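# Move all items from the carton to the cart's top tray

## Task

Empty the open shipping carton that sits on the low table, placing every item in the cart's upper tray. Each item must lie fully within the tray's walls when viewed from above, and its lowest point must sit clearly beneath the tray rim. The robot must not topple or finish in a tilted state; either of those means the task fails.

## Robot and tools

ROBOT. An omnidirectional wheeled base carries a column about 1.7 m high. A carriage rides up and down it (lift_m) and holds two six-joint arms, left and right, each with a five-finger hand. The arm bases sit about 0.57 m + lift_m above the floor, and carriage parts hang roughly 0.15 m under them. A hand point can reach 0.78 m from its shoulder but only about 0.4 m below its arm base, and straight fingers extend 0.07 m further. Parked arm: joints 1 to 6 at 0, 0.05, 0.05, 1.45, 0, 0; with both parked the robot is about 0.85 m wide and 0.65 m long. Cameras: carriage_camera (fixed, facing forward, tilted about 20 degrees down), left_wrist_camera and right_wrist_camera (on the little-finger side, aimed at the hand point). Images are 672x504 pixels.

FRAMES. Base frame: metres, origin on the floor below the base centre, x forward, y left, z up. The left_hand and right_hand readings give each hand point in this frame; the point sits 0.045 m in front of the palm, its +z along straight fingers, +y out of the palm. Readings tend to overstate height, especially at long reach or under load. base_odometry is in the odometry frame (the base frame as it was at the start), heading in rad, left positive, counting wheel turns only, so slip shows as travel.

move. One action per call, plus optional cameras (list of carriage_camera, left_wrist_camera, right_wrist_camera or all) and blocking (true or omitted: return when everything rests; false: return in about 0.5 s while motion continues).
- base: an object with exactly one key, each a relative offset from where the base last reported itself: translate_m (metres, forward positive, -2 to 2), strafe_m (metres, left positive, -2 to 2), rotate_rad (radians, counter-clockwise positive, -6.3 to 6.3).
- joints: an object of absolute targets, one number per named key, any subset. lift_m 0 to 1 m. Per arm (left_ or right_): joint1_rad -2.617 to 3.054 (swing about vertical, 0 straight ahead, positive to the left); joint2_rad 0 to 3.141 (shoulder: 0 upper arm back and level, 1.57 up, 3.14 forward and level); joint3_rad 0 to 3.141 (elbow, 0 folded, 3.14 straight); joint4_rad -1.57 to 1.57 (wrist pitch, positive lifts fingertips); joint5_rad -1.57 to 1.57 (wrist yaw, positive swings fingertips right); joint6_rad -2.094 to 2.094 (roll about the finger direction, positive clockwise seen from the forearm). With joints 5 and 6 at 0 and the hand level, the palm faces down. Hand keys, all -1 to 1 with +1 open and -1 closed: hand_little, hand_ring, hand_middle, hand_index, hand_thumb_bend, hand_thumb_turn (-1 puts the thumb opposite the fingers). Settings, not motions: hand_force_limit (-1 to 1, roughly 0 to 10 N at the fingertip, 15 N for thumb motors; starts at 0) and hand_speed (-0.96 to 1; starts at -0.8; -0.94 or lower gives a soft grip). A finger motor only runs when its target changes by 0.002 or more; to squeeze harder, raise the force limit and send a more-closed target.
- speeds: caps for this action only: translate_m and strafe_m 0.02 to 0.5 m/s, rotate_rad 0.05 to 1.57 rad/s, lift_m 0.02 to 0.27 m/s (default 0.25).
- min_time_s: 0.1 to 8 s, the minimum duration of each arm motion; 2 or more keeps hands nearer a straight path and slower. Splitting long arm moves into waypoints also straightens them. No action runs past about 14 s (time_out).
A move without an action just reports state and all images.

wait: seconds 0 to 10, plus cameras; commands nothing. wait(0) after a non-blocking move shows its progress in the line earlier move. stop: brakes all running motions (not instantly), optional cameras. zoom_image: camera plus region [x0, y0, x1, y1] in pixels of that camera's newest image, at most 504 wide and 504 high. show_instructions: displays reference pages. finished_scene: optional scene (1); final and irreversible, and the task must hold without the robot.

RESULTS. base_status and joint_status: moving, done (for the base: wheels turned the full amount, slip included), off_target (resting short, maybe still pushing), not_followed (withheld by the self-collision check; see the line joint command not followed), stopped (you called stop), contact_stop or time_out (unrequested stops: later move, wait and finished_scene calls in the same reply are skipped), limit_stop_at_motor_heat. on_its_own lists what the robot did unasked; held at is a target, not a reading. <side>_hand_stopped_by gives six words for little, ring, middle, index, thumb_bend, thumb_turn: moving, target, force, stalled or fault. <side>_<motor>_load_n is fingertip force in N, positive when pushed open; a drop toward 0 means a lost grip. motor_effort is percent of maximum, peak of the last action in brackets; joint torques are in N m. Motor temperatures list each arm's joints; MOTOR HOT appears at 75 °C, and at 100 °C the arm goes limp for 30 to 60 s (OVER-TEMPERATURE FAULT). Park arms while thinking or driving to cool them.

AVOID. Do not drop items, even a few millimetres, or release anything moving. Approach furniture slowly; default base speeds make any contact a hard hit. Lowering the lift onto something presses hard before it stops. Arms have no contact stop and keep pushing. Never back under a table edge. Keep the arms from pressing or hitting each other, which can end the scene. With joint 2 under 0.8, swinging joint 1 outward by 0.5 or more can jam the elbow into the column. Tipping risk grows with a high carriage, outstretched or loaded arms, pulling on held things and fast swings; a level arm holding about 1 kg sags 7 to 25 cm. After a blocked drive, back off about 0.2 m the way you came.

Each tool is called after "Request:" in YAML: its name, and indented under it one key for each argument.

Reference images:

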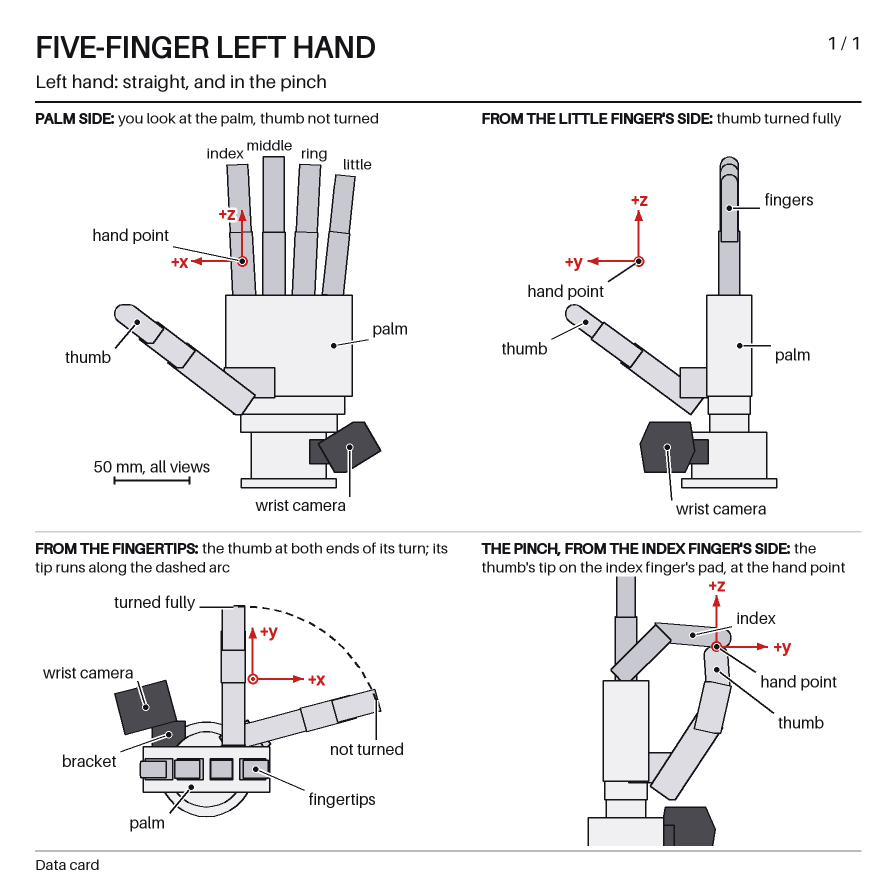

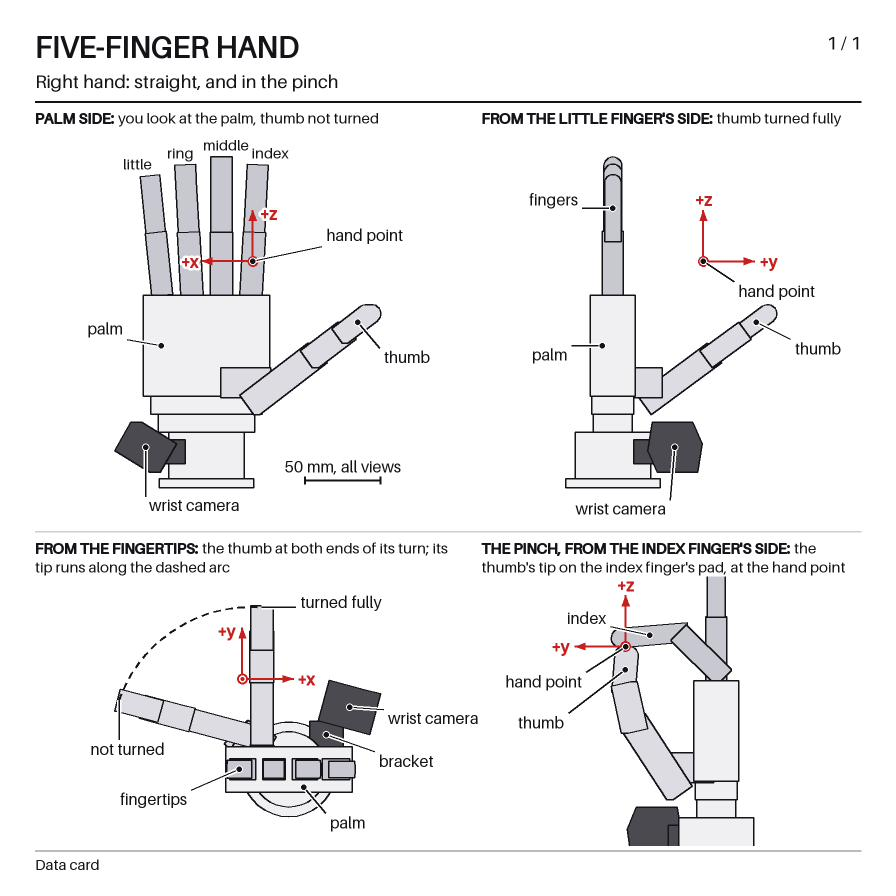

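## Session

Request:
move:

Scene clock: 0.00 s.
Joint torques (N m): no reading
Motor temperatures (°C): left_arm=[29 30 28 32 29 28] | right_arm=[27 28 32 30 28 28]
base_odometry: x=+0.000 y=+0.000 heading=+0.000
base_status: not commanded
joint_positions: lift_m=+0.300 left_joint1_rad=+0.011 left_joint2_rad=+0.049 left_joint3_rad=+0.042 left_joint4_rad=+1.498 left_joint5_rad=-0.033 left_joint6_rad=-0.008 right_joint1_rad=-0.009 right_joint2_rad=+0.034 right_joint3_rad=+0.058 right_joint4_rad=+1.472 right_joint5_rad=-0.035 right_joint6_rad=+0.021 left_hand_little=+1.000 left_hand_ring=+1.000 left_hand_middle=+1.000 left_hand_index=+1.000 left_hand_thumb_turn=+1.000 left_hand_thumb_bend=+1.000 left_hand_force_limit=+0.000 left_hand_speed=-0.800 right_hand_little=+1.000 right_hand_ring=+1.000 right_hand_middle=+1.000 right_hand_index=+1.000 right_hand_thumb_turn=+1.000 right_hand_thumb_bend=+1.000 right_hand_force_limit=+0.000 right_hand_speed=-0.800
joint_status: not commanded
left_hand_stopped_by: target,target,target,target,target,target
right_hand_stopped_by: target,target,target,target,target,target
left_little_load_n: 0.0
left_ring_load_n: 0.0
left_middle_load_n: 0.0
left_index_load_n: 0.0
left_thumb_bend_load_n: 0.0
left_thumb_turn_load_n: 0.0
right_little_load_n: 0.0
right_ring_load_n: 0.0
right_middle_load_n: 0.0
right_index_load_n: 0.0
right_thumb_bend_load_n: 0.0
right_thumb_turn_load_n: 0.0
motor_effort: lift_m=+23 drive_wheels=+1
left_hand: x=+0.3131 y=+0.2915 z=+1.3023 quat_wxyz=(+0.708, -0.040, +0.016, -0.705) (m; base frame)
right_hand: x=+0.3095 y=-0.2773 z=+1.3041 quat_wxyz=(+0.711, -0.039, +0.015, -0.702) (m; base frame)
pictures: carriage_camera, left_wrist_camera, right_wrist_camera

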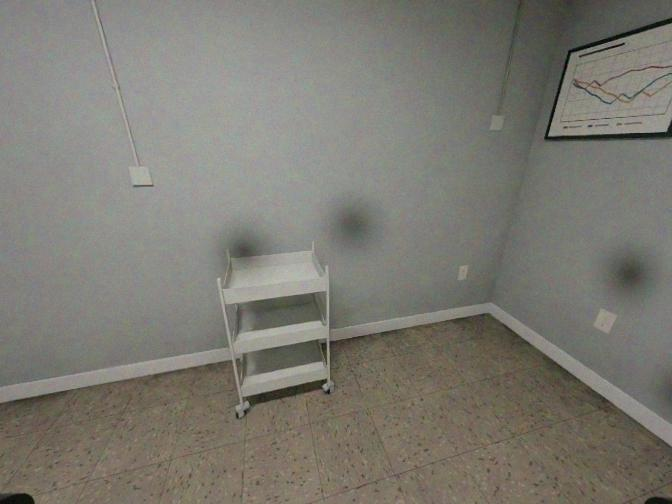

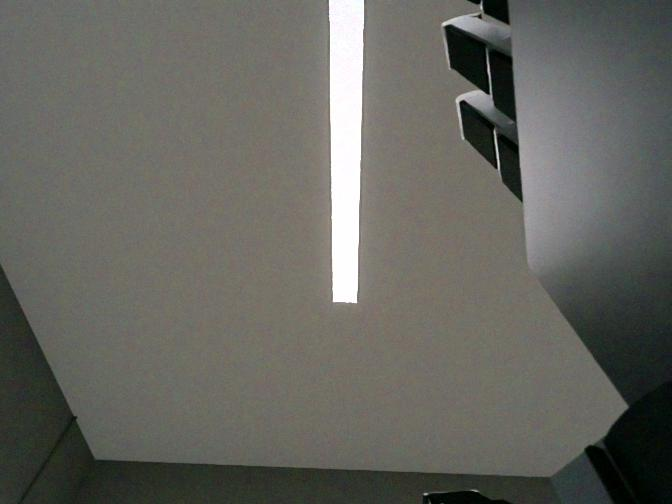

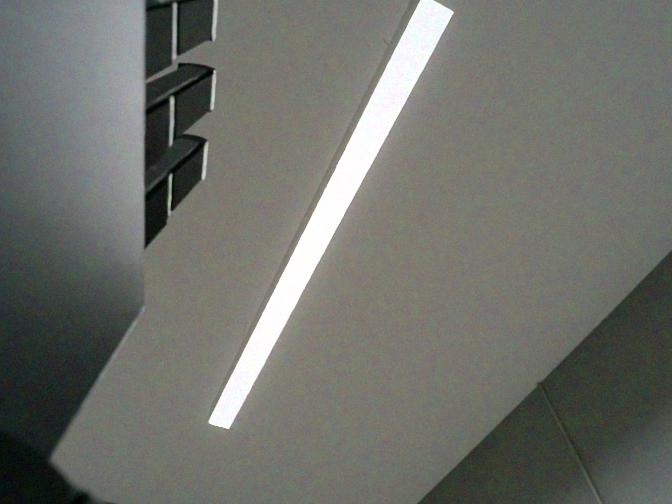

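Request:
move:
  base: {"rotate_rad": 1.57}
  speeds: {"rotate_rad": 0.8}
  cameras: ["carriage_camera"]

Request:
move:
  base: {"rotate_rad": 1.57}
  speeds: {"rotate_rad": 0.8}
  cameras: ["carriage_camera"]

Scene clock: 3.87 s.
Joint torques (N m): left_arm=[0.39 3.81 4.82 -0.15 -0.01 -0.11] | right_arm=[-0.03 2.85 6.13 -0.26 0.01 -0.01]
move: done
base_odometry: x=+0.000 y=+0.000 heading=+1.570
base_status: done
joint_positions: lift_m=+0.300 left_joint1_rad=+0.011 left_joint2_rad=+0.049 left_joint3_rad=+0.042 left_joint4_rad=+1.496 left_joint5_rad=-0.033 left_joint6_rad=-0.008 right_joint1_rad=-0.009 right_joint2_rad=+0.034 right_joint3_rad=+0.058 right_joint4_rad=+1.472 right_joint5_rad=-0.035 right_joint6_rad=+0.021 left_hand_little=+1.000 left_hand_ring=+1.000 left_hand_middle=+1.000 left_hand_index=+1.000 left_hand_thumb_turn=+1.000 left_hand_thumb_bend=+1.000 left_hand_force_limit=+0.000 left_hand_speed=-0.800 right_hand_little=+1.000 right_hand_ring=+1.000 right_hand_middle=+1.000 right_hand_index=+1.000 right_hand_thumb_turn=+1.000 right_hand_thumb_bend=+1.000 right_hand_force_limit=+0.000 right_hand_speed=-0.800
joint_status: not commanded
left_hand_stopped_by: target,target,target,target,target,target
right_hand_stopped_by: target,target,target,target,target,target
left_little_load_n: 0.0
left_ring_load_n: 0.0
left_middle_load_n: 0.0
left_index_load_n: 0.0
left_thumb_bend_load_n: 0.0
left_thumb_turn_load_n: 0.0
right_little_load_n: 0.0
right_ring_load_n: 0.0
right_middle_load_n: 0.0
right_index_load_n: 0.0
right_thumb_bend_load_n: 0.0
right_thumb_turn_load_n: 0.0
motor_effort: lift_m=+24(25) drive_wheels=+5(20)
left_hand: x=+0.3138 y=+0.2915 z=+1.3020 quat_wxyz=(+0.708, -0.041, +0.017, -0.705)
right_hand: x=+0.3095 y=-0.2773 z=+1.3041 quat_wxyz=(+0.711, -0.039, +0.015, -0.702)

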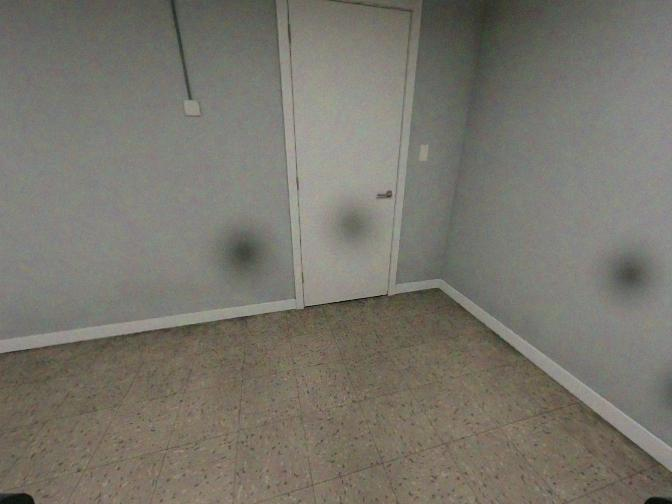

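Scene clock: 7.13 s.
Joint torques (N m): left_arm=[0.39 3.82 4.83 -0.13 -0.01 -0.12] | right_arm=[-0.05 2.91 6.09 -0.25 0.02 0]
move: done
base_odometry: x=+0.000 y=+0.000 heading=+3.139
base_status: done
joint_positions: lift_m=+0.300 left_joint1_rad=+0.011 left_joint2_rad=+0.049 left_joint3_rad=+0.042 left_joint4_rad=+1.495 left_joint5_rad=-0.033 left_joint6_rad=-0.008 right_joint1_rad=-0.009 right_joint2_rad=+0.034 right_joint3_rad=+0.058 right_joint4_rad=+1.471 right_joint5_rad=-0.035 right_joint6_rad=+0.021 left_hand_little=+1.000 left_hand_ring=+1.000 left_hand_middle=+1.000 left_hand_index=+1.000 left_hand_thumb_turn=+1.000 left_hand_thumb_bend=+1.000 left_hand_force_limit=+0.000 left_hand_speed=-0.800 right_hand_little=+1.000 right_hand_ring=+1.000 right_hand_middle=+1.000 right_hand_index=+1.000 right_hand_thumb_turn=+1.000 right_hand_thumb_bend=+1.000 right_hand_force_limit=+0.000 right_hand_speed=-0.800
joint_status: not commanded
left_hand_stopped_by: target,target,target,target,target,target
right_hand_stopped_by: target,target,target,target,target,target
left_little_load_n: 0.0
left_ring_load_n: 0.0
left_middle_load_n: 0.0
left_index_load_n: 0.0
left_thumb_bend_load_n: 0.0
left_thumb_turn_load_n: 0.0
right_little_load_n: 0.0
right_ring_load_n: 0.0
right_middle_load_n: 0.0
right_index_load_n: 0.0
right_thumb_bend_load_n: 0.0
right_thumb_turn_load_n: 0.0
motor_effort: lift_m=+24(25) drive_wheels=+5(18)
left_hand: x=+0.3139 y=+0.2915 z=+1.3020 quat_wxyz=(+0.708, -0.041, +0.017, -0.705)
right_hand: x=+0.3096 y=-0.2773 z=+1.3041 quat_wxyz=(+0.711, -0.039, +0.015, -0.702)

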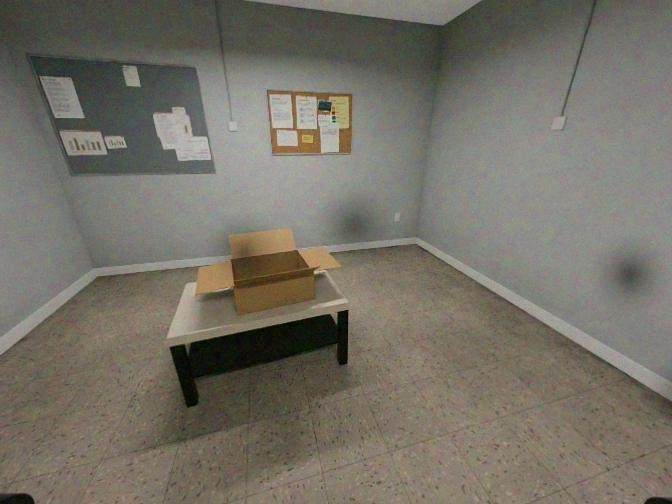

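Request:
move:
  base: {"rotate_rad": 0.35}
  joints: {"lift_m": 0.6}

Request:
move:
  base: {"strafe_m": -0.18}

Request:
move:
  base: {"translate_m": 0.7}
  cameras: ["carriage_camera"]

Scene clock: 9.97 s.
Joint torques (N m): left_arm=[0.32 3.78 4.77 -0.13 0 -0.13] | right_arm=[-0.09 2.84 6.08 -0.31 0.01 -0.01]
move: done
base_odometry: x=+0.000 y=+0.000 heading=-2.794
base_status: done
joint_positions: lift_m=+0.600 left_joint1_rad=+0.011 left_joint2_rad=+0.049 left_joint3_rad=+0.042 left_joint4_rad=+1.496 left_joint5_rad=-0.033 left_joint6_rad=-0.008 right_joint1_rad=-0.009 right_joint2_rad=+0.034 right_joint3_rad=+0.058 right_joint4_rad=+1.471 right_joint5_rad=-0.035 right_joint6_rad=+0.021 left_hand_little=+1.000 left_hand_ring=+1.000 left_hand_middle=+1.000 left_hand_index=+1.000 left_hand_thumb_turn=+1.000 left_hand_thumb_bend=+1.000 left_hand_force_limit=+0.000 left_hand_speed=-0.800 right_hand_little=+1.000 right_hand_ring=+1.000 right_hand_middle=+1.000 right_hand_index=+1.000 right_hand_thumb_turn=+1.000 right_hand_thumb_bend=+1.000 right_hand_force_limit=+0.000 right_hand_speed=-0.800
joint_status: all done
left_hand_stopped_by: target,target,target,target,target,target
right_hand_stopped_by: target,target,target,target,target,target
left_little_load_n: 0.0
left_ring_load_n: 0.0
left_middle_load_n: 0.0
left_index_load_n: 0.0
left_thumb_bend_load_n: 0.0
left_thumb_turn_load_n: 0.0
right_little_load_n: 0.0
right_ring_load_n: 0.0
right_middle_load_n: 0.0
right_index_load_n: 0.0
right_thumb_bend_load_n: 0.0
right_thumb_turn_load_n: 0.0
motor_effort: lift_m=+23(31) drive_wheels=+5(19)
left_hand: x=+0.3137 y=+0.2915 z=+1.6021 quat_wxyz=(+0.708, -0.041, +0.017, -0.705)
right_hand: x=+0.3098 y=-0.2773 z=+1.6040 quat_wxyz=(+0.711, -0.039, +0.015, -0.702)
pictures: none

Scene clock: 12.03 s.
Joint torques (N m): left_arm=[0.43 3.78 4.82 -0.15 0.01 -0.12] | right_arm=[0.02 2.78 6.15 -0.28 0.04 0]
move: done
base_odometry: x=-0.061 y=+0.169 heading=-2.793
base_status: done
joint_positions: lift_m=+0.600 left_joint1_rad=+0.011 left_joint2_rad=+0.049 left_joint3_rad=+0.042 left_joint4_rad=+1.496 left_joint5_rad=-0.033 left_joint6_rad=-0.008 right_joint1_rad=-0.009 right_joint2_rad=+0.034 right_joint3_rad=+0.058 right_joint4_rad=+1.471 right_joint5_rad=-0.035 right_joint6_rad=+0.021 left_hand_little=+1.000 left_hand_ring=+1.000 left_hand_middle=+1.000 left_hand_index=+1.000 left_hand_thumb_turn=+1.000 left_hand_thumb_bend=+1.000 left_hand_force_limit=+0.000 left_hand_speed=-0.800 right_hand_little=+1.000 right_hand_ring=+1.000 right_hand_middle=+1.000 right_hand_index=+1.000 right_hand_thumb_turn=+1.000 right_hand_thumb_bend=+1.000 right_hand_force_limit=+0.000 right_hand_speed=-0.800
joint_status: not commanded
left_hand_stopped_by: target,target,target,target,target,target
right_hand_stopped_by: target,target,target,target,target,target
left_little_load_n: 0.0
left_ring_load_n: 0.0
left_middle_load_n: 0.0
left_index_load_n: 0.0
left_thumb_bend_load_n: 0.0
left_thumb_turn_load_n: -0.5
right_little_load_n: 0.0
right_ring_load_n: 0.0
right_middle_load_n: 0.0
right_index_load_n: 0.0
right_thumb_bend_load_n: 0.0
right_thumb_turn_load_n: 0.0
motor_effort: lift_m=+24(25) drive_wheels=-8(19)
left_hand: x=+0.3137 y=+0.2914 z=+1.6021 quat_wxyz=(+0.708, -0.041, +0.017, -0.705)
right_hand: x=+0.3098 y=-0.2773 z=+1.6040 quat_wxyz=(+0.711, -0.039, +0.015, -0.702)
pictures: none

Scene clock: 15.67 s.
Joint torques (N m): left_arm=[0.43 3.81 4.78 -0.12 0 -0.12] | right_arm=[-0.08 2.89 6.16 -0.28 0.02 0]
move: done
base_odometry: x=-0.720 y=-0.069 heading=-2.794
base_status: done
joint_positions: lift_m=+0.600 left_joint1_rad=+0.011 left_joint2_rad=+0.049 left_joint3_rad=+0.042 left_joint4_rad=+1.495 left_joint5_rad=-0.033 left_joint6_rad=-0.008 right_joint1_rad=-0.009 right_joint2_rad=+0.034 right_joint3_rad=+0.058 right_joint4_rad=+1.470 right_joint5_rad=-0.035 right_joint6_rad=+0.021 left_hand_little=+1.000 left_hand_ring=+1.000 left_hand_middle=+1.000 left_hand_index=+1.000 left_hand_thumb_turn=+1.000 left_hand_thumb_bend=+1.000 left_hand_force_limit=+0.000 left_hand_speed=-0.800 right_hand_little=+1.000 right_hand_ring=+1.000 right_hand_middle=+1.000 right_hand_index=+1.000 right_hand_thumb_turn=+1.000 right_hand_thumb_bend=+1.000 right_hand_force_limit=+0.000 right_hand_speed=-0.800
joint_status: not commanded
left_hand_stopped_by: target,target,target,target,target,target
right_hand_stopped_by: target,target,target,target,target,target
left_little_load_n: 0.0
left_ring_load_n: 0.0
left_middle_load_n: 0.0
left_index_load_n: 0.0
left_thumb_bend_load_n: 0.0
left_thumb_turn_load_n: 0.0
right_little_load_n: 0.0
right_ring_load_n: 0.5
right_middle_load_n: 0.0
right_index_load_n: 0.0
right_thumb_bend_load_n: 0.0
right_thumb_turn_load_n: 0.0
motor_effort: lift_m=+23(25) drive_wheels=-6(20)
left_hand: x=+0.3141 y=+0.2914 z=+1.6019 quat_wxyz=(+0.708, -0.041, +0.017, -0.705)
right_hand: x=+0.3100 y=-0.2773 z=+1.6039 quat_wxyz=(+0.711, -0.039, +0.016, -0.702)
carriage_camera: T_world_to_cam=[[0.00281, -0.99999, 0.00394, -0.01025], [-0.36541, -0.00469, -0.93083, 1.50733], [0.93084, 0.00117, -0.36542, 0.44399]] pos_world=[0.13754, -0.00369, 1.56535]

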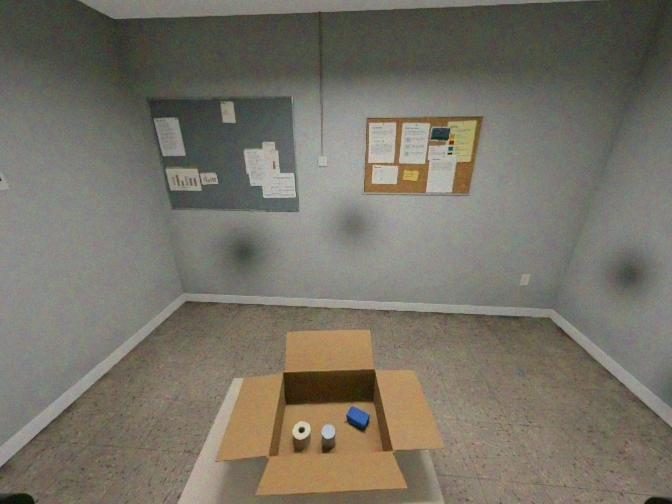

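Request:
zoom_image:
  camera: "carriage_camera"
  region: [210, 320, 450, 500]

Scaled by 2.100 from the camera's image (finer frame: 960x720).

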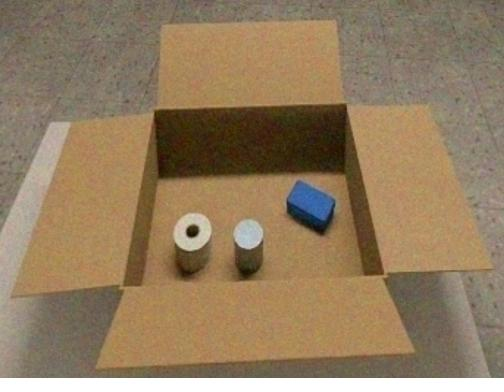

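Request:
move:
  joints: {"right_joint1_rad": 0, "right_joint2_rad": 1.0, "right_joint3_rad": 0.8, "right_joint4_rad": -0.585, "right_joint5_rad": 0, "right_joint6_rad": 0, "right_hand_thumb_turn": -1}
  min_time_s: 3
  cameras: ["all"]

Scene clock: 29.30 s.
Joint torques (N m): left_arm=[0.32 3.79 4.79 -0.13 0 -0.14] | right_arm=[0.8 -1.5 10.45 1.28 0.08 -0.15]
move: done
base_odometry: x=-0.720 y=-0.069 heading=-2.794
base_status: not commanded
joint_positions: lift_m=+0.600 left_joint1_rad=+0.011 left_joint2_rad=+0.049 left_joint3_rad=+0.042 left_joint4_rad=+1.495 left_joint5_rad=-0.033 left_joint6_rad=-0.008 right_joint1_rad=-0.009 right_joint2_rad=+0.991 right_joint3_rad=+0.771 right_joint4_rad=-0.573 right_joint5_rad=-0.008 right_joint6_rad=+0.013 left_hand_little=+1.000 left_hand_ring=+1.000 left_hand_middle=+1.000 left_hand_index=+1.000 left_hand_thumb_turn=+1.000 left_hand_thumb_bend=+1.000 left_hand_force_limit=+0.000 left_hand_speed=-0.800 right_hand_little=+1.000 right_hand_ring=+1.000 right_hand_middle=+1.000 right_hand_index=+1.000 right_hand_thumb_turn=-1.000 right_hand_thumb_bend=+1.000 right_hand_force_limit=+0.000 right_hand_speed=-0.800
joint_status: all done
left_hand_stopped_by: target,target,target,target,target,target
right_hand_stopped_by: target,target,target,target,target,target
left_little_load_n: 0.0
left_ring_load_n: 0.0
left_middle_load_n: 0.0
left_index_load_n: 0.0
left_thumb_bend_load_n: 0.0
left_thumb_turn_load_n: 0.0
right_little_load_n: 0.0
right_ring_load_n: -0.5
right_middle_load_n: 0.0
right_index_load_n: 0.0
right_thumb_bend_load_n: 0.0
right_thumb_turn_load_n: 0.0
motor_effort: lift_m=+24(25) drive_wheels=-5(5)
left_hand: x=+0.3141 y=+0.2914 z=+1.6019 quat_wxyz=(+0.708, -0.041, +0.017, -0.705)
right_hand: x=+0.5033 y=-0.2847 z=+1.2606 quat_wxyz=(+0.271, -0.648, +0.660, -0.265)
pictures: carriage_camera, left_wrist_camera, right_wrist_camera
carriage_camera: T_world_to_cam=[[0.00281, -0.99999, 0.00394, -0.01025], [-0.36541, -0.00469, -0.93083, 1.50733], [0.93084, 0.00117, -0.36542, 0.44399]] pos_world=[0.13754, -0.00369, 1.56535]
left_wrist_camera: T_world_to_cam=[[-0.95704, -0.28734, 0.03878, 0.31705], [0.22067, -0.8086, -0.54541, 1.03451], [0.18808, -0.51342, 0.83727, -1.13712]] pos_world=[0.28902, 0.34378, 1.50401]
right_wrist_camera: T_world_to_cam=[[-0.67817, -0.16947, -0.7151, 1.20416], [-0.46284, 0.85432, 0.23647, 0.18376], [0.57085, 0.49134, -0.65781, 0.8004]] pos_world=[0.44477, -0.34618, 1.34415]

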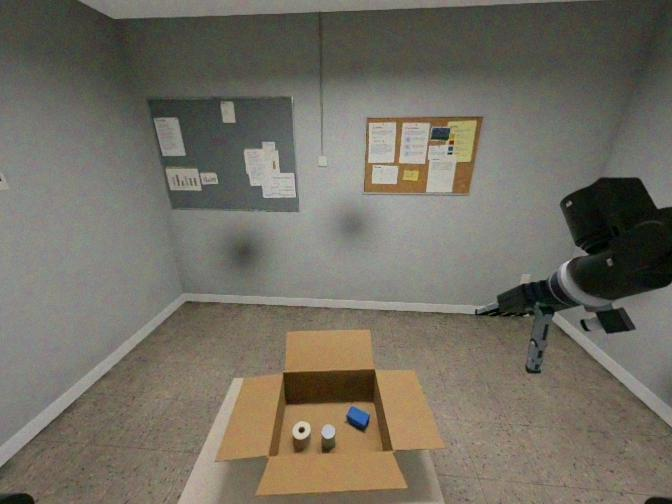

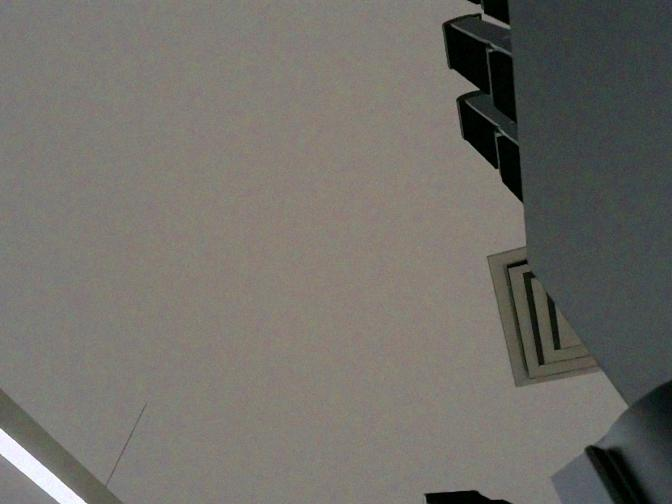

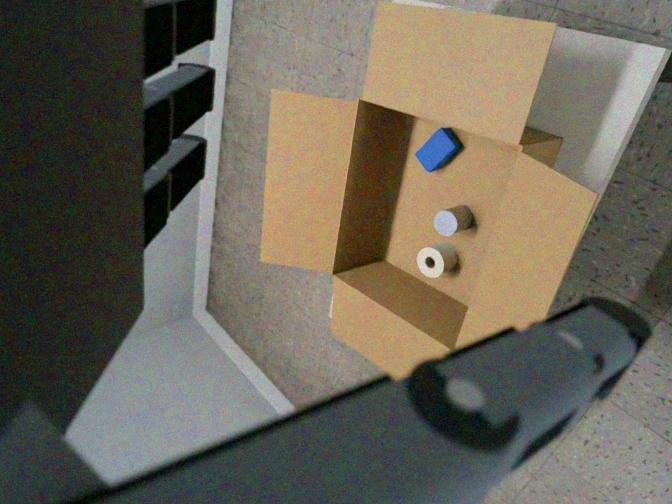

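Request:
move:
  joints: {"right_joint1_rad": 0, "right_joint2_rad": 1.6, "right_joint3_rad": 1.0, "right_joint4_rad": -0.185, "right_joint5_rad": 0, "right_joint6_rad": 0}
  min_time_s: 3
  cameras: ["right_wrist_camera"]

Request:
move:
  joints: {"right_joint1_rad": 0.6, "right_joint2_rad": 1.6, "right_joint3_rad": 1.6, "right_joint4_rad": -0.785, "right_joint5_rad": 0, "right_joint6_rad": 0}
  min_time_s: 3
  cameras: ["right_wrist_camera"]

Scene clock: 33.53 s.
Joint torques (N m): left_arm=[0.4 3.77 4.86 -0.13 -0.02 -0.11] | right_arm=[0.83 -4.98 10.03 1.57 0.09 -0.13]
move: done
base_odometry: x=-0.720 y=-0.069 heading=-2.794
base_status: not commanded
joint_positions: lift_m=+0.600 left_joint1_rad=+0.011 left_joint2_rad=+0.049 left_joint3_rad=+0.042 left_joint4_rad=+1.495 left_joint5_rad=-0.033 left_joint6_rad=-0.008 right_joint1_rad=-0.009 right_joint2_rad=+1.586 right_joint3_rad=+0.972 right_joint4_rad=-0.202 right_joint5_rad=-0.008 right_joint6_rad=+0.013 left_hand_little=+1.000 left_hand_ring=+1.000 left_hand_middle=+1.000 left_hand_index=+1.000 left_hand_thumb_turn=+1.000 left_hand_thumb_bend=+1.000 left_hand_force_limit=+0.000 left_hand_speed=-0.800 right_hand_little=+1.000 right_hand_ring=+1.000 right_hand_middle=+1.000 right_hand_index=+1.000 right_hand_thumb_turn=-1.000 right_hand_thumb_bend=+1.000 right_hand_force_limit=+0.000 right_hand_speed=-0.800
joint_status: all done
left_hand_stopped_by: target,target,target,target,target,target
right_hand_stopped_by: target,target,target,target,target,target
left_little_load_n: 0.0
left_ring_load_n: 0.0
left_middle_load_n: 0.0
left_index_load_n: 0.0
left_thumb_bend_load_n: 0.0
left_thumb_turn_load_n: 0.0
right_little_load_n: 0.0
right_ring_load_n: 0.0
right_middle_load_n: 0.0
right_index_load_n: 0.0
right_thumb_bend_load_n: 0.0
right_thumb_turn_load_n: 0.0
motor_effort: lift_m=+24(25) drive_wheels=-5(5)
left_hand: x=+0.3141 y=+0.2914 z=+1.6019 quat_wxyz=(+0.708, -0.041, +0.017, -0.705)
right_hand: x=+0.6291 y=-0.2859 z=+1.2031 quat_wxyz=(+0.264, -0.651, +0.664, -0.257)
right_wrist_camera: T_world_to_cam=[[-0.69468, -0.16927, -0.69912, 1.23939], [-0.45695, 0.85446, 0.24717, 0.24017], [0.55553, 0.49116, -0.67093, 0.71679]] pos_world=[0.57254, -0.34748, 1.28803]

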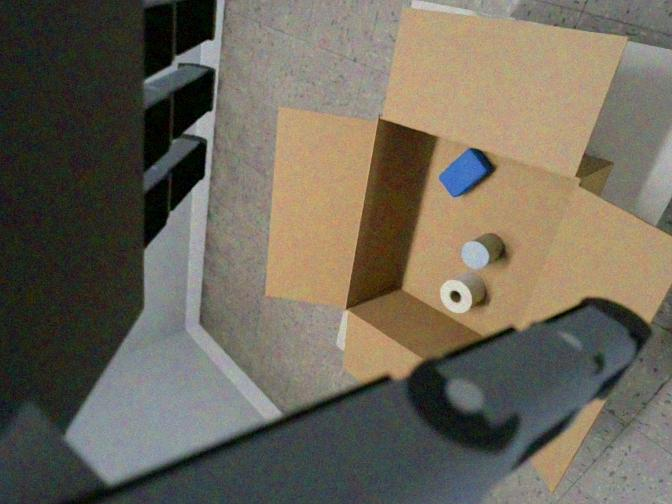

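Scene clock: 36.83 s.
Joint torques (N m): left_arm=[0.36 3.69 4.83 -0.14 0 -0.11] | right_arm=[0.64 -5.03 10.1 1.29 0.05 -0.11]
move: done
base_odometry: x=-0.720 y=-0.069 heading=-2.794
base_status: not commanded
joint_positions: lift_m=+0.600 left_joint1_rad=+0.011 left_joint2_rad=+0.049 left_joint3_rad=+0.042 left_joint4_rad=+1.495 left_joint5_rad=-0.033 left_joint6_rad=-0.008 right_joint1_rad=+0.593 right_joint2_rad=+1.586 right_joint3_rad=+1.572 right_joint4_rad=-0.773 right_joint5_rad=-0.006 right_joint6_rad=+0.013 left_hand_little=+1.000 left_hand_ring=+1.000 left_hand_middle=+1.000 left_hand_index=+1.000 left_hand_thumb_turn=+1.000 left_hand_thumb_bend=+1.000 left_hand_force_limit=+0.000 left_hand_speed=-0.800 right_hand_little=+1.000 right_hand_ring=+1.000 right_hand_middle=+1.000 right_hand_index=+1.000 right_hand_thumb_turn=-1.000 right_hand_thumb_bend=+1.000 right_hand_force_limit=+0.000 right_hand_speed=-0.800
joint_status: all done
left_hand_stopped_by: target,target,target,target,target,target
right_hand_stopped_by: target,target,target,target,target,target
left_little_load_n: 0.0
left_ring_load_n: 0.0
left_middle_load_n: 0.0
left_index_load_n: 0.0
left_thumb_bend_load_n: 0.0
left_thumb_turn_load_n: 0.0
right_little_load_n: 0.0
right_ring_load_n: 0.0
right_middle_load_n: 0.0
right_index_load_n: 0.0
right_thumb_bend_load_n: 0.0
right_thumb_turn_load_n: 0.0
motor_effort: lift_m=+24(24) drive_wheels=-5(5)
left_hand: x=+0.3141 y=+0.2914 z=+1.6019 quat_wxyz=(+0.708, -0.041, +0.017, -0.705)
right_hand: x=+0.5573 y=-0.0551 z=+1.3560 quat_wxyz=(+0.340, -0.814, +0.438, -0.175)
right_wrist_camera: T_world_to_cam=[[-0.45914, -0.52145, -0.71922, 1.21208], [-0.86624, 0.44234, 0.23229, 0.19791], [0.19701, 0.72968, -0.6548, 0.9369]] pos_world=[0.54337, -0.13914, 1.43926]

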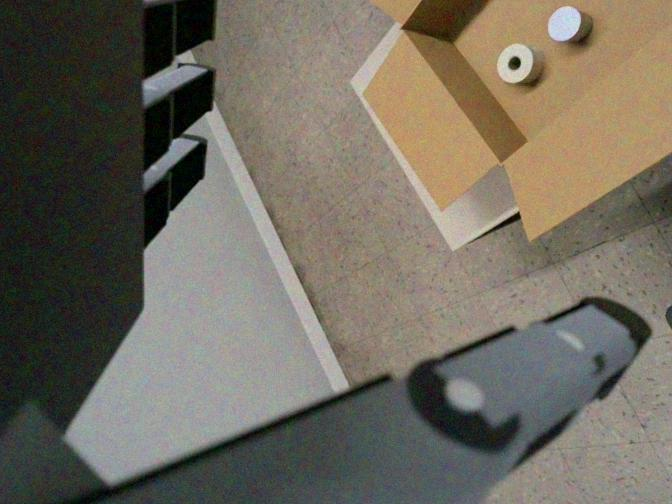

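Request:
move:
  joints: {"right_joint1_rad": 0, "right_joint2_rad": 1.0, "right_joint3_rad": 0.8, "right_joint4_rad": -0.585}
  base: {"strafe_m": 0.2}
  speeds: {"strafe_m": 0.2}
  min_time_s: 2.5

Request:
move:
  base: {"translate_m": 0.12}
  speeds: {"translate_m": 0.2}
  cameras: ["carriage_camera", "right_wrist_camera"]

Scene clock: 47.73 s.
Joint torques (N m): left_arm=[0.4 3.73 4.79 -0.13 -0.03 -0.12] | right_arm=[-0.87 -3.34 7.01 1.55 0.03 -0.13]
Motor temperatures (°C): left_arm=[29 31 30 32 29 28] | right_arm=[27 30 37 32 28 28]
move: done
base_odometry: x=-0.652 y=-0.257 heading=-2.794
base_status: done
joint_positions: lift_m=+0.600 left_joint1_rad=+0.011 left_joint2_rad=+0.049 left_joint3_rad=+0.042 left_joint4_rad=+1.495 left_joint5_rad=-0.033 left_joint6_rad=-0.008 right_joint1_rad=+0.007 right_joint2_rad=+1.014 right_joint3_rad=+0.808 right_joint4_rad=-0.603 right_joint5_rad=-0.003 right_joint6_rad=+0.013 left_hand_little=+1.000 left_hand_ring=+1.000 left_hand_middle=+1.000 left_hand_index=+1.000 left_hand_thumb_turn=+1.000 left_hand_thumb_bend=+1.000 left_hand_force_limit=+0.000 left_hand_speed=-0.800 right_hand_little=+1.000 right_hand_ring=+1.000 right_hand_middle=+1.000 right_hand_index=+1.000 right_hand_thumb_turn=-1.000 right_hand_thumb_bend=+1.000 right_hand_force_limit=+0.000 right_hand_speed=-0.800
joint_status: all done
left_hand_stopped_by: target,target,target,target,target,target
right_hand_stopped_by: target,target,target,target,target,target
left_little_load_n: 0.0
left_ring_load_n: 0.0
left_middle_load_n: 0.0
left_index_load_n: 0.0
left_thumb_bend_load_n: 0.0
left_thumb_turn_load_n: 0.0
right_little_load_n: 0.0
right_ring_load_n: -0.5
right_middle_load_n: 0.0
right_index_load_n: -0.5
right_thumb_bend_load_n: 0.0
right_thumb_turn_load_n: 0.0
motor_effort: lift_m=+24(25) drive_wheels=-3(17)
left_hand: x=+0.3141 y=+0.2914 z=+1.6019 quat_wxyz=(+0.708, -0.041, +0.017, -0.705)
right_hand: x=+0.5043 y=-0.2812 z=+1.2651 quat_wxyz=(+0.267, -0.655, +0.658, -0.259)
pictures: none

Scene clock: 49.40 s.
Joint torques (N m): left_arm=[0.34 3.75 4.79 -0.11 -0.02 -0.11] | right_arm=[-0.79 -3.06 6.94 1.5 0.04 -0.13]
move: done
base_odometry: x=-0.764 y=-0.298 heading=-2.794
base_status: done
joint_positions: lift_m=+0.600 left_joint1_rad=+0.011 left_joint2_rad=+0.049 left_joint3_rad=+0.042 left_joint4_rad=+1.494 left_joint5_rad=-0.033 left_joint6_rad=-0.008 right_joint1_rad=+0.007 right_joint2_rad=+1.011 right_joint3_rad=+0.808 right_joint4_rad=-0.598 right_joint5_rad=-0.003 right_joint6_rad=+0.013 left_hand_little=+1.000 left_hand_ring=+1.000 left_hand_middle=+1.000 left_hand_index=+1.000 left_hand_thumb_turn=+1.000 left_hand_thumb_bend=+1.000 left_hand_force_limit=+0.000 left_hand_speed=-0.800 right_hand_little=+1.000 right_hand_ring=+1.000 right_hand_middle=+1.000 right_hand_index=+1.000 right_hand_thumb_turn=-1.000 right_hand_thumb_bend=+1.000 right_hand_force_limit=+0.000 right_hand_speed=-0.800
joint_status: not commanded
left_hand_stopped_by: target,target,target,target,target,target
right_hand_stopped_by: target,target,target,target,target,target
left_little_load_n: 0.0
left_ring_load_n: 0.0
left_middle_load_n: 0.0
left_index_load_n: 0.0
left_thumb_bend_load_n: 0.0
left_thumb_turn_load_n: 0.0
right_little_load_n: 0.0
right_ring_load_n: 0.0
right_middle_load_n: 0.0
right_index_load_n: 0.0
right_thumb_bend_load_n: 0.0
right_thumb_turn_load_n: 0.0
motor_effort: lift_m=+23(25) drive_wheels=-6(13)
left_hand: x=+0.3144 y=+0.2914 z=+1.6018 quat_wxyz=(+0.708, -0.042, +0.018, -0.705)
right_hand: x=+0.5054 y=-0.2812 z=+1.2667 quat_wxyz=(+0.269, -0.654, +0.657, -0.262)
carriage_camera: T_world_to_cam=[[0.00281, -0.99999, 0.00394, -0.01025], [-0.36541, -0.00469, -0.93083, 1.50733], [0.93084, 0.00117, -0.36542, 0.44399]] pos_world=[0.13754, -0.00369, 1.56535]
right_wrist_camera: T_world_to_cam=[[-0.68112, -0.18073, -0.70951, 1.20172], [-0.47189, 0.8493, 0.23667, 0.18324], [0.55981, 0.49601, -0.66376, 0.81594]] pos_world=[0.44822, -0.34316, 1.35085]

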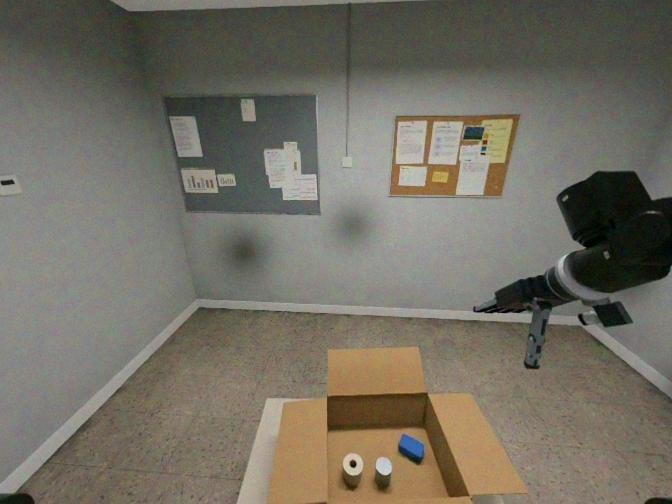

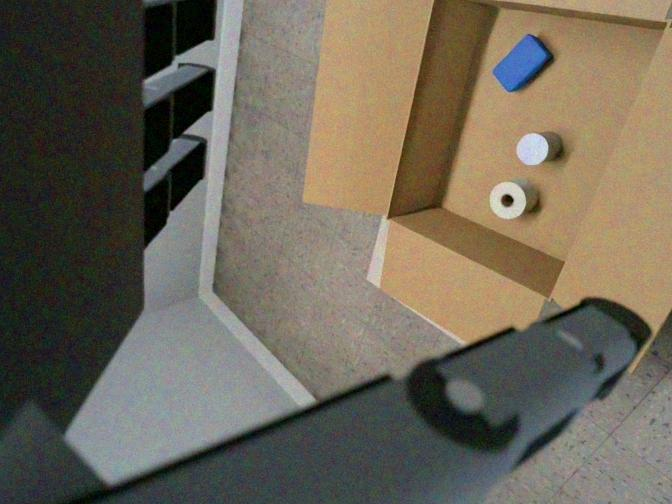

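Request:
zoom_image:
  camera: "carriage_camera"
  region: [310, 380, 470, 504]

Request:
zoom_image:
  camera: "right_wrist_camera"
  region: [400, 0, 672, 280]

Scaled by 3.150 from the camera's image (finer frame: 960x720).

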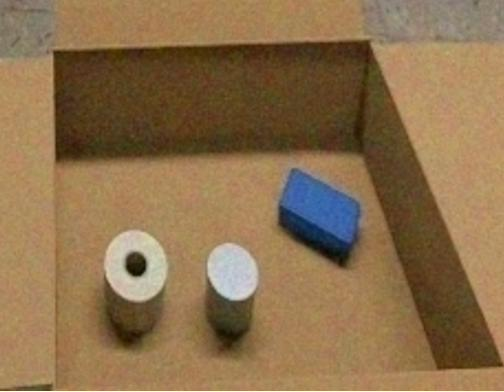

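Scaled by 1.800 from the camera's image (finer frame: 960x720).

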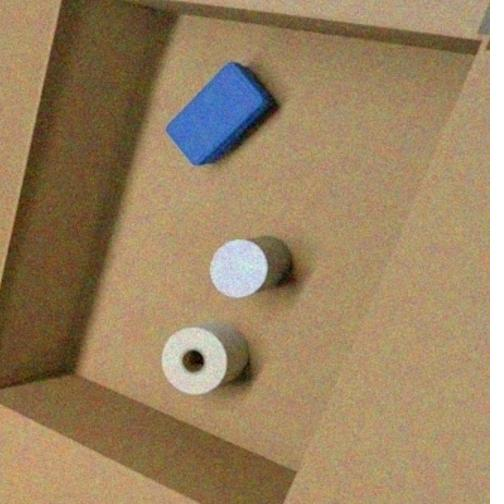

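Request:
move:
  base: {"strafe_m": 0.1}
  speeds: {"strafe_m": 0.2}

Request:
move:
  base: {"translate_m": 0.1}
  speeds: {"translate_m": 0.15}

Request:
move:
  joints: {"lift_m": 0.4}
  speeds: {"lift_m": 0.15}
  cameras: ["carriage_camera", "right_wrist_camera"]

Scene clock: 52.57 s.
Joint torques (N m): left_arm=[0.36 3.74 4.77 -0.13 0 -0.12] | right_arm=[-0.73 -2.93 7.01 1.5 0.04 -0.13]
move: done
base_odometry: x=-0.731 y=-0.392 heading=-2.794
base_status: done
joint_positions: lift_m=+0.600 left_joint1_rad=+0.011 left_joint2_rad=+0.049 left_joint3_rad=+0.042 left_joint4_rad=+1.494 left_joint5_rad=-0.033 left_joint6_rad=-0.008 right_joint1_rad=+0.006 right_joint2_rad=+1.011 right_joint3_rad=+0.808 right_joint4_rad=-0.596 right_joint5_rad=-0.004 right_joint6_rad=+0.013 left_hand_little=+1.000 left_hand_ring=+1.000 left_hand_middle=+1.000 left_hand_index=+1.000 left_hand_thumb_turn=+1.000 left_hand_thumb_bend=+1.000 left_hand_force_limit=+0.000 left_hand_speed=-0.800 right_hand_little=+1.000 right_hand_ring=+1.000 right_hand_middle=+1.000 right_hand_index=+1.000 right_hand_thumb_turn=-1.000 right_hand_thumb_bend=+1.000 right_hand_force_limit=+0.000 right_hand_speed=-0.800
joint_status: not commanded
left_hand_stopped_by: target,target,target,target,target,target
right_hand_stopped_by: target,target,target,target,target,target
left_little_load_n: 0.0
left_ring_load_n: 0.0
left_middle_load_n: 0.0
left_index_load_n: 0.0
left_thumb_bend_load_n: 0.0
left_thumb_turn_load_n: 0.0
right_little_load_n: 0.0
right_ring_load_n: 0.0
right_middle_load_n: 0.0
right_index_load_n: 0.0
right_thumb_bend_load_n: 0.0
right_thumb_turn_load_n: 0.0
motor_effort: lift_m=+23(25) drive_wheels=-3(17)
left_hand: x=+0.3142 y=+0.2914 z=+1.6019 quat_wxyz=(+0.708, -0.041, +0.018, -0.705)
right_hand: x=+0.5057 y=-0.2812 z=+1.2668 quat_wxyz=(+0.270, -0.653, +0.657, -0.262)
pictures: none

Scene clock: 54.13 s.
Joint torques (N m): left_arm=[0.43 3.77 4.82 -0.14 -0.03 -0.11] | right_arm=[-0.72 -3.08 7.05 1.5 0.05 -0.12]
move: done
base_odometry: x=-0.825 y=-0.427 heading=-2.793
base_status: done
joint_positions: lift_m=+0.600 left_joint1_rad=+0.011 left_joint2_rad=+0.049 left_joint3_rad=+0.042 left_joint4_rad=+1.495 left_joint5_rad=-0.033 left_joint6_rad=-0.008 right_joint1_rad=+0.006 right_joint2_rad=+1.010 right_joint3_rad=+0.808 right_joint4_rad=-0.596 right_joint5_rad=-0.004 right_joint6_rad=+0.013 left_hand_little=+1.000 left_hand_ring=+1.000 left_hand_middle=+1.000 left_hand_index=+1.000 left_hand_thumb_turn=+1.000 left_hand_thumb_bend=+1.000 left_hand_force_limit=+0.000 left_hand_speed=-0.800 right_hand_little=+1.000 right_hand_ring=+1.000 right_hand_middle=+1.000 right_hand_index=+1.000 right_hand_thumb_turn=-1.000 right_hand_thumb_bend=+1.000 right_hand_force_limit=+0.000 right_hand_speed=-0.800
joint_status: not commanded
left_hand_stopped_by: target,target,target,target,target,target
right_hand_stopped_by: target,target,target,target,target,target
left_little_load_n: 0.0
left_ring_load_n: 0.0
left_middle_load_n: 0.0
left_index_load_n: 0.0
left_thumb_bend_load_n: 0.0
left_thumb_turn_load_n: 0.0
right_little_load_n: -0.5
right_ring_load_n: 0.0
right_middle_load_n: -0.5
right_index_load_n: 0.0
right_thumb_bend_load_n: 0.0
right_thumb_turn_load_n: 0.0
motor_effort: lift_m=+24(25) drive_wheels=-5(16)
left_hand: x=+0.3139 y=+0.2914 z=+1.6020 quat_wxyz=(+0.708, -0.041, +0.017, -0.705)
right_hand: x=+0.5059 y=-0.2812 z=+1.2671 quat_wxyz=(+0.271, -0.653, +0.656, -0.263)
pictures: none

Scene clock: 55.90 s.
Joint torques (N m): left_arm=[0.34 3.82 4.83 -0.15 -0.01 -0.12] | right_arm=[-0.68 -3.07 7.77 1.45 0.05 -0.12]
move: done
base_odometry: x=-0.824 y=-0.427 heading=-2.793
base_status: not commanded
joint_positions: lift_m=+0.400 left_joint1_rad=+0.011 left_joint2_rad=+0.049 left_joint3_rad=+0.042 left_joint4_rad=+1.495 left_joint5_rad=-0.033 left_joint6_rad=-0.008 right_joint1_rad=+0.006 right_joint2_rad=+1.009 right_joint3_rad=+0.801 right_joint4_rad=-0.590 right_joint5_rad=-0.004 right_joint6_rad=+0.013 left_hand_little=+1.000 left_hand_ring=+1.000 left_hand_middle=+1.000 left_hand_index=+1.000 left_hand_thumb_turn=+1.000 left_hand_thumb_bend=+1.000 left_hand_force_limit=+0.000 left_hand_speed=-0.800 right_hand_little=+1.000 right_hand_ring=+1.000 right_hand_middle=+1.000 right_hand_index=+1.000 right_hand_thumb_turn=-1.000 right_hand_thumb_bend=+1.000 right_hand_force_limit=+0.000 right_hand_speed=-0.800
joint_status: all done
left_hand_stopped_by: target,target,target,target,target,target
right_hand_stopped_by: target,target,target,target,target,target
left_little_load_n: 0.0
left_ring_load_n: 0.0
left_middle_load_n: 0.0
left_index_load_n: 0.0
left_thumb_bend_load_n: 0.0
left_thumb_turn_load_n: 0.0
right_little_load_n: 0.0
right_ring_load_n: 0.0
right_middle_load_n: 0.0
right_index_load_n: 0.0
right_thumb_bend_load_n: -0.5
right_thumb_turn_load_n: 0.0
motor_effort: lift_m=+22(27) drive_wheels=-5(5)
left_hand: x=+0.3139 y=+0.2914 z=+1.4022 quat_wxyz=(+0.708, -0.041, +0.017, -0.705)
right_hand: x=+0.5056 y=-0.2812 z=+1.0655 quat_wxyz=(+0.270, -0.653, +0.657, -0.263)
carriage_camera: T_world_to_cam=[[0.00281, -0.99999, 0.00394, -0.00946], [-0.36541, -0.00469, -0.93083, 1.32134], [0.93084, 0.00117, -0.36542, 0.37098]] pos_world=[0.13754, -0.00369, 1.36555]
right_wrist_camera: T_world_to_cam=[[-0.67955, -0.18015, -0.71117, 1.06027], [-0.47243, 0.84909, 0.23634, 0.23159], [0.56127, 0.49659, -0.66211, 0.67989]] pos_world=[0.44831, -0.34326, 1.14945]

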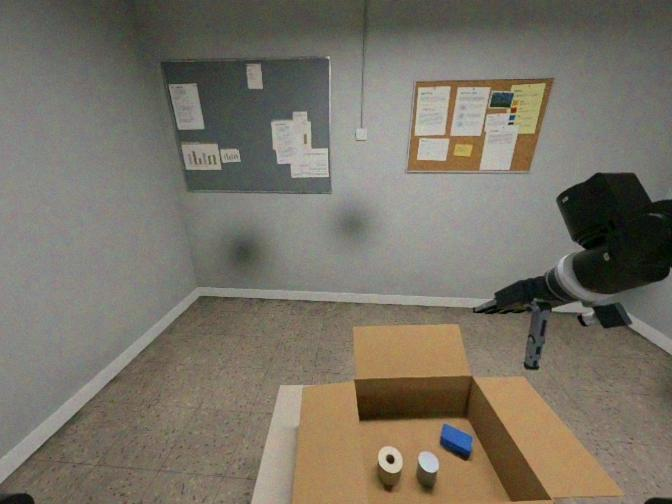

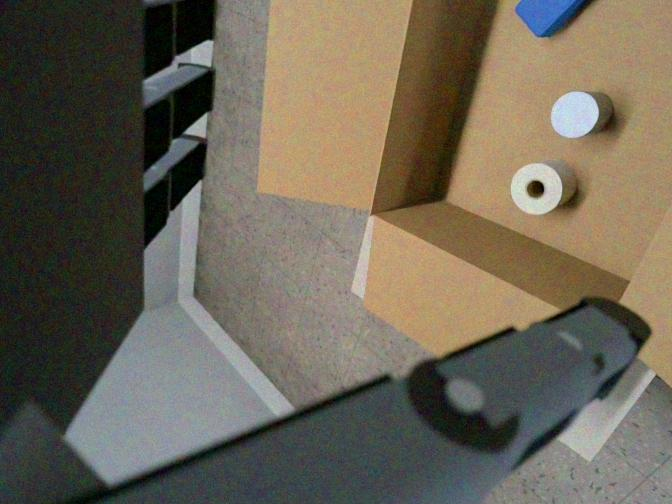

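Request:
move:
  joints: {"lift_m": 0.25}
  speeds: {"lift_m": 0.12}

Request:
move:
  joints: {"right_joint1_rad": 0.319, "right_joint2_rad": 2.076, "right_joint3_rad": 0.942, "right_joint4_rad": 0.35, "right_joint5_rad": 0, "right_joint6_rad": 0}
  min_time_s: 3
  cameras: ["carriage_camera", "right_wrist_camera"]

Scene clock: 61.20 s.
Joint torques (N m): left_arm=[0.32 3.78 4.75 -0.14 -0.02 -0.12] | right_arm=[-0.69 -2.92 7.88 1.45 0.04 -0.14]
move: done
base_odometry: x=-0.824 y=-0.427 heading=-2.793
base_status: not commanded
joint_positions: lift_m=+0.250 left_joint1_rad=+0.011 left_joint2_rad=+0.049 left_joint3_rad=+0.042 left_joint4_rad=+1.496 left_joint5_rad=-0.033 left_joint6_rad=-0.008 right_joint1_rad=+0.006 right_joint2_rad=+1.008 right_joint3_rad=+0.800 right_joint4_rad=-0.588 right_joint5_rad=-0.004 right_joint6_rad=+0.013 left_hand_little=+1.000 left_hand_ring=+1.000 left_hand_middle=+1.000 left_hand_index=+1.000 left_hand_thumb_turn=+1.000 left_hand_thumb_bend=+1.000 left_hand_force_limit=+0.000 left_hand_speed=-0.800 right_hand_little=+1.000 right_hand_ring=+1.000 right_hand_middle=+1.000 right_hand_index=+1.000 right_hand_thumb_turn=-1.000 right_hand_thumb_bend=+1.000 right_hand_force_limit=+0.000 right_hand_speed=-0.800
joint_status: all done
left_hand_stopped_by: target,target,target,target,target,target
right_hand_stopped_by: target,target,target,target,target,target
left_little_load_n: 0.0
left_ring_load_n: 0.0
left_middle_load_n: 0.0
left_index_load_n: 0.0
left_thumb_bend_load_n: 0.0
left_thumb_turn_load_n: 0.0
right_little_load_n: 0.0
right_ring_load_n: 0.0
right_middle_load_n: 0.0
right_index_load_n: 0.0
right_thumb_bend_load_n: 0.5
right_thumb_turn_load_n: 0.0
motor_effort: lift_m=+23(25) drive_wheels=-4(5)
left_hand: x=+0.3137 y=+0.2914 z=+1.2522 quat_wxyz=(+0.708, -0.041, +0.017, -0.705)
right_hand: x=+0.5058 y=-0.2812 z=+0.9156 quat_wxyz=(+0.271, -0.653, +0.656, -0.263)
pictures: none

Scene clock: 64.50 s.
Joint torques (N m): left_arm=[0.39 3.71 4.77 -0.14 -0.01 -0.11] | right_arm=[0.59 -6.87 7.76 1.53 0.04 -0.13]
move: done
base_odometry: x=-0.824 y=-0.427 heading=-2.793
base_status: not commanded
joint_positions: lift_m=+0.250 left_joint1_rad=+0.011 left_joint2_rad=+0.049 left_joint3_rad=+0.042 left_joint4_rad=+1.496 left_joint5_rad=-0.033 left_joint6_rad=-0.008 right_joint1_rad=+0.312 right_joint2_rad=+2.059 right_joint3_rad=+0.920 right_joint4_rad=+0.332 right_joint5_rad=-0.004 right_joint6_rad=+0.013 left_hand_little=+1.000 left_hand_ring=+1.000 left_hand_middle=+1.000 left_hand_index=+1.000 left_hand_thumb_turn=+1.000 left_hand_thumb_bend=+1.000 left_hand_force_limit=+0.000 left_hand_speed=-0.800 right_hand_little=+1.000 right_hand_ring=+1.000 right_hand_middle=+1.000 right_hand_index=+1.000 right_hand_thumb_turn=-1.000 right_hand_thumb_bend=+1.000 right_hand_force_limit=+0.000 right_hand_speed=-0.800
joint_status: all done
left_hand_stopped_by: target,target,target,target,target,target
right_hand_stopped_by: target,target,target,target,target,target
left_little_load_n: 0.0
left_ring_load_n: -0.5
left_middle_load_n: 0.0
left_index_load_n: 0.0
left_thumb_bend_load_n: 0.0
left_thumb_turn_load_n: 0.0
right_little_load_n: 0.0
right_ring_load_n: 0.0
right_middle_load_n: 0.0
right_index_load_n: 0.0
right_thumb_bend_load_n: 0.0
right_thumb_turn_load_n: 0.0
motor_effort: lift_m=+22(24) drive_wheels=+3(5)
left_hand: x=+0.3137 y=+0.2914 z=+1.2522 quat_wxyz=(+0.708, -0.041, +0.017, -0.705)
right_hand: x=+0.6418 y=-0.1487 z=+0.7183 quat_wxyz=(+0.304, -0.747, +0.551, -0.216)
carriage_camera: T_world_to_cam=[[0.00281, -0.99999, 0.00394, -0.00887], [-0.36541, -0.00469, -0.93083, 1.18172], [0.93084, 0.00117, -0.36542, 0.31617]] pos_world=[0.13754, -0.00369, 1.21555]
right_wrist_camera: T_world_to_cam=[[-0.60014, -0.37803, -0.70493, 0.84492], [-0.70367, 0.66857, 0.24054, 0.38396], [0.38037, 0.6404, -0.66724, 0.449]] pos_world=[0.60647, -0.22484, 0.80284]

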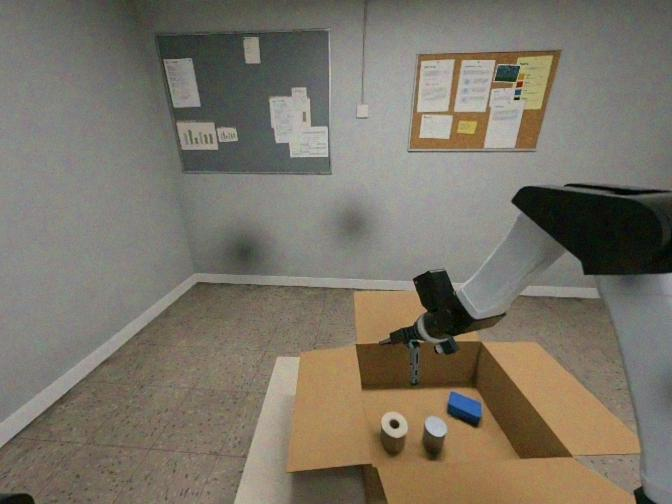

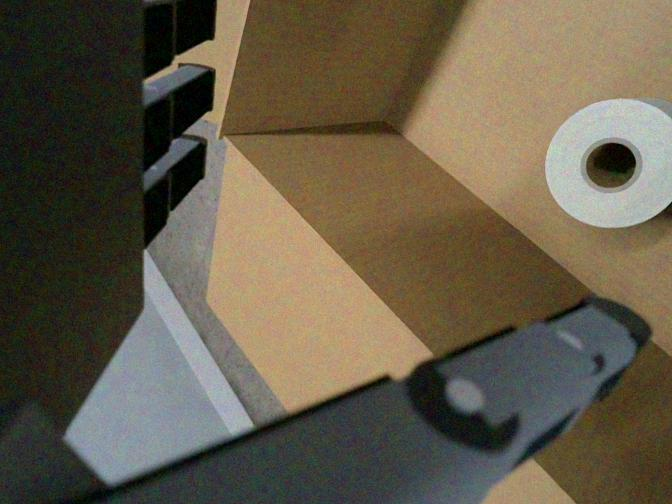

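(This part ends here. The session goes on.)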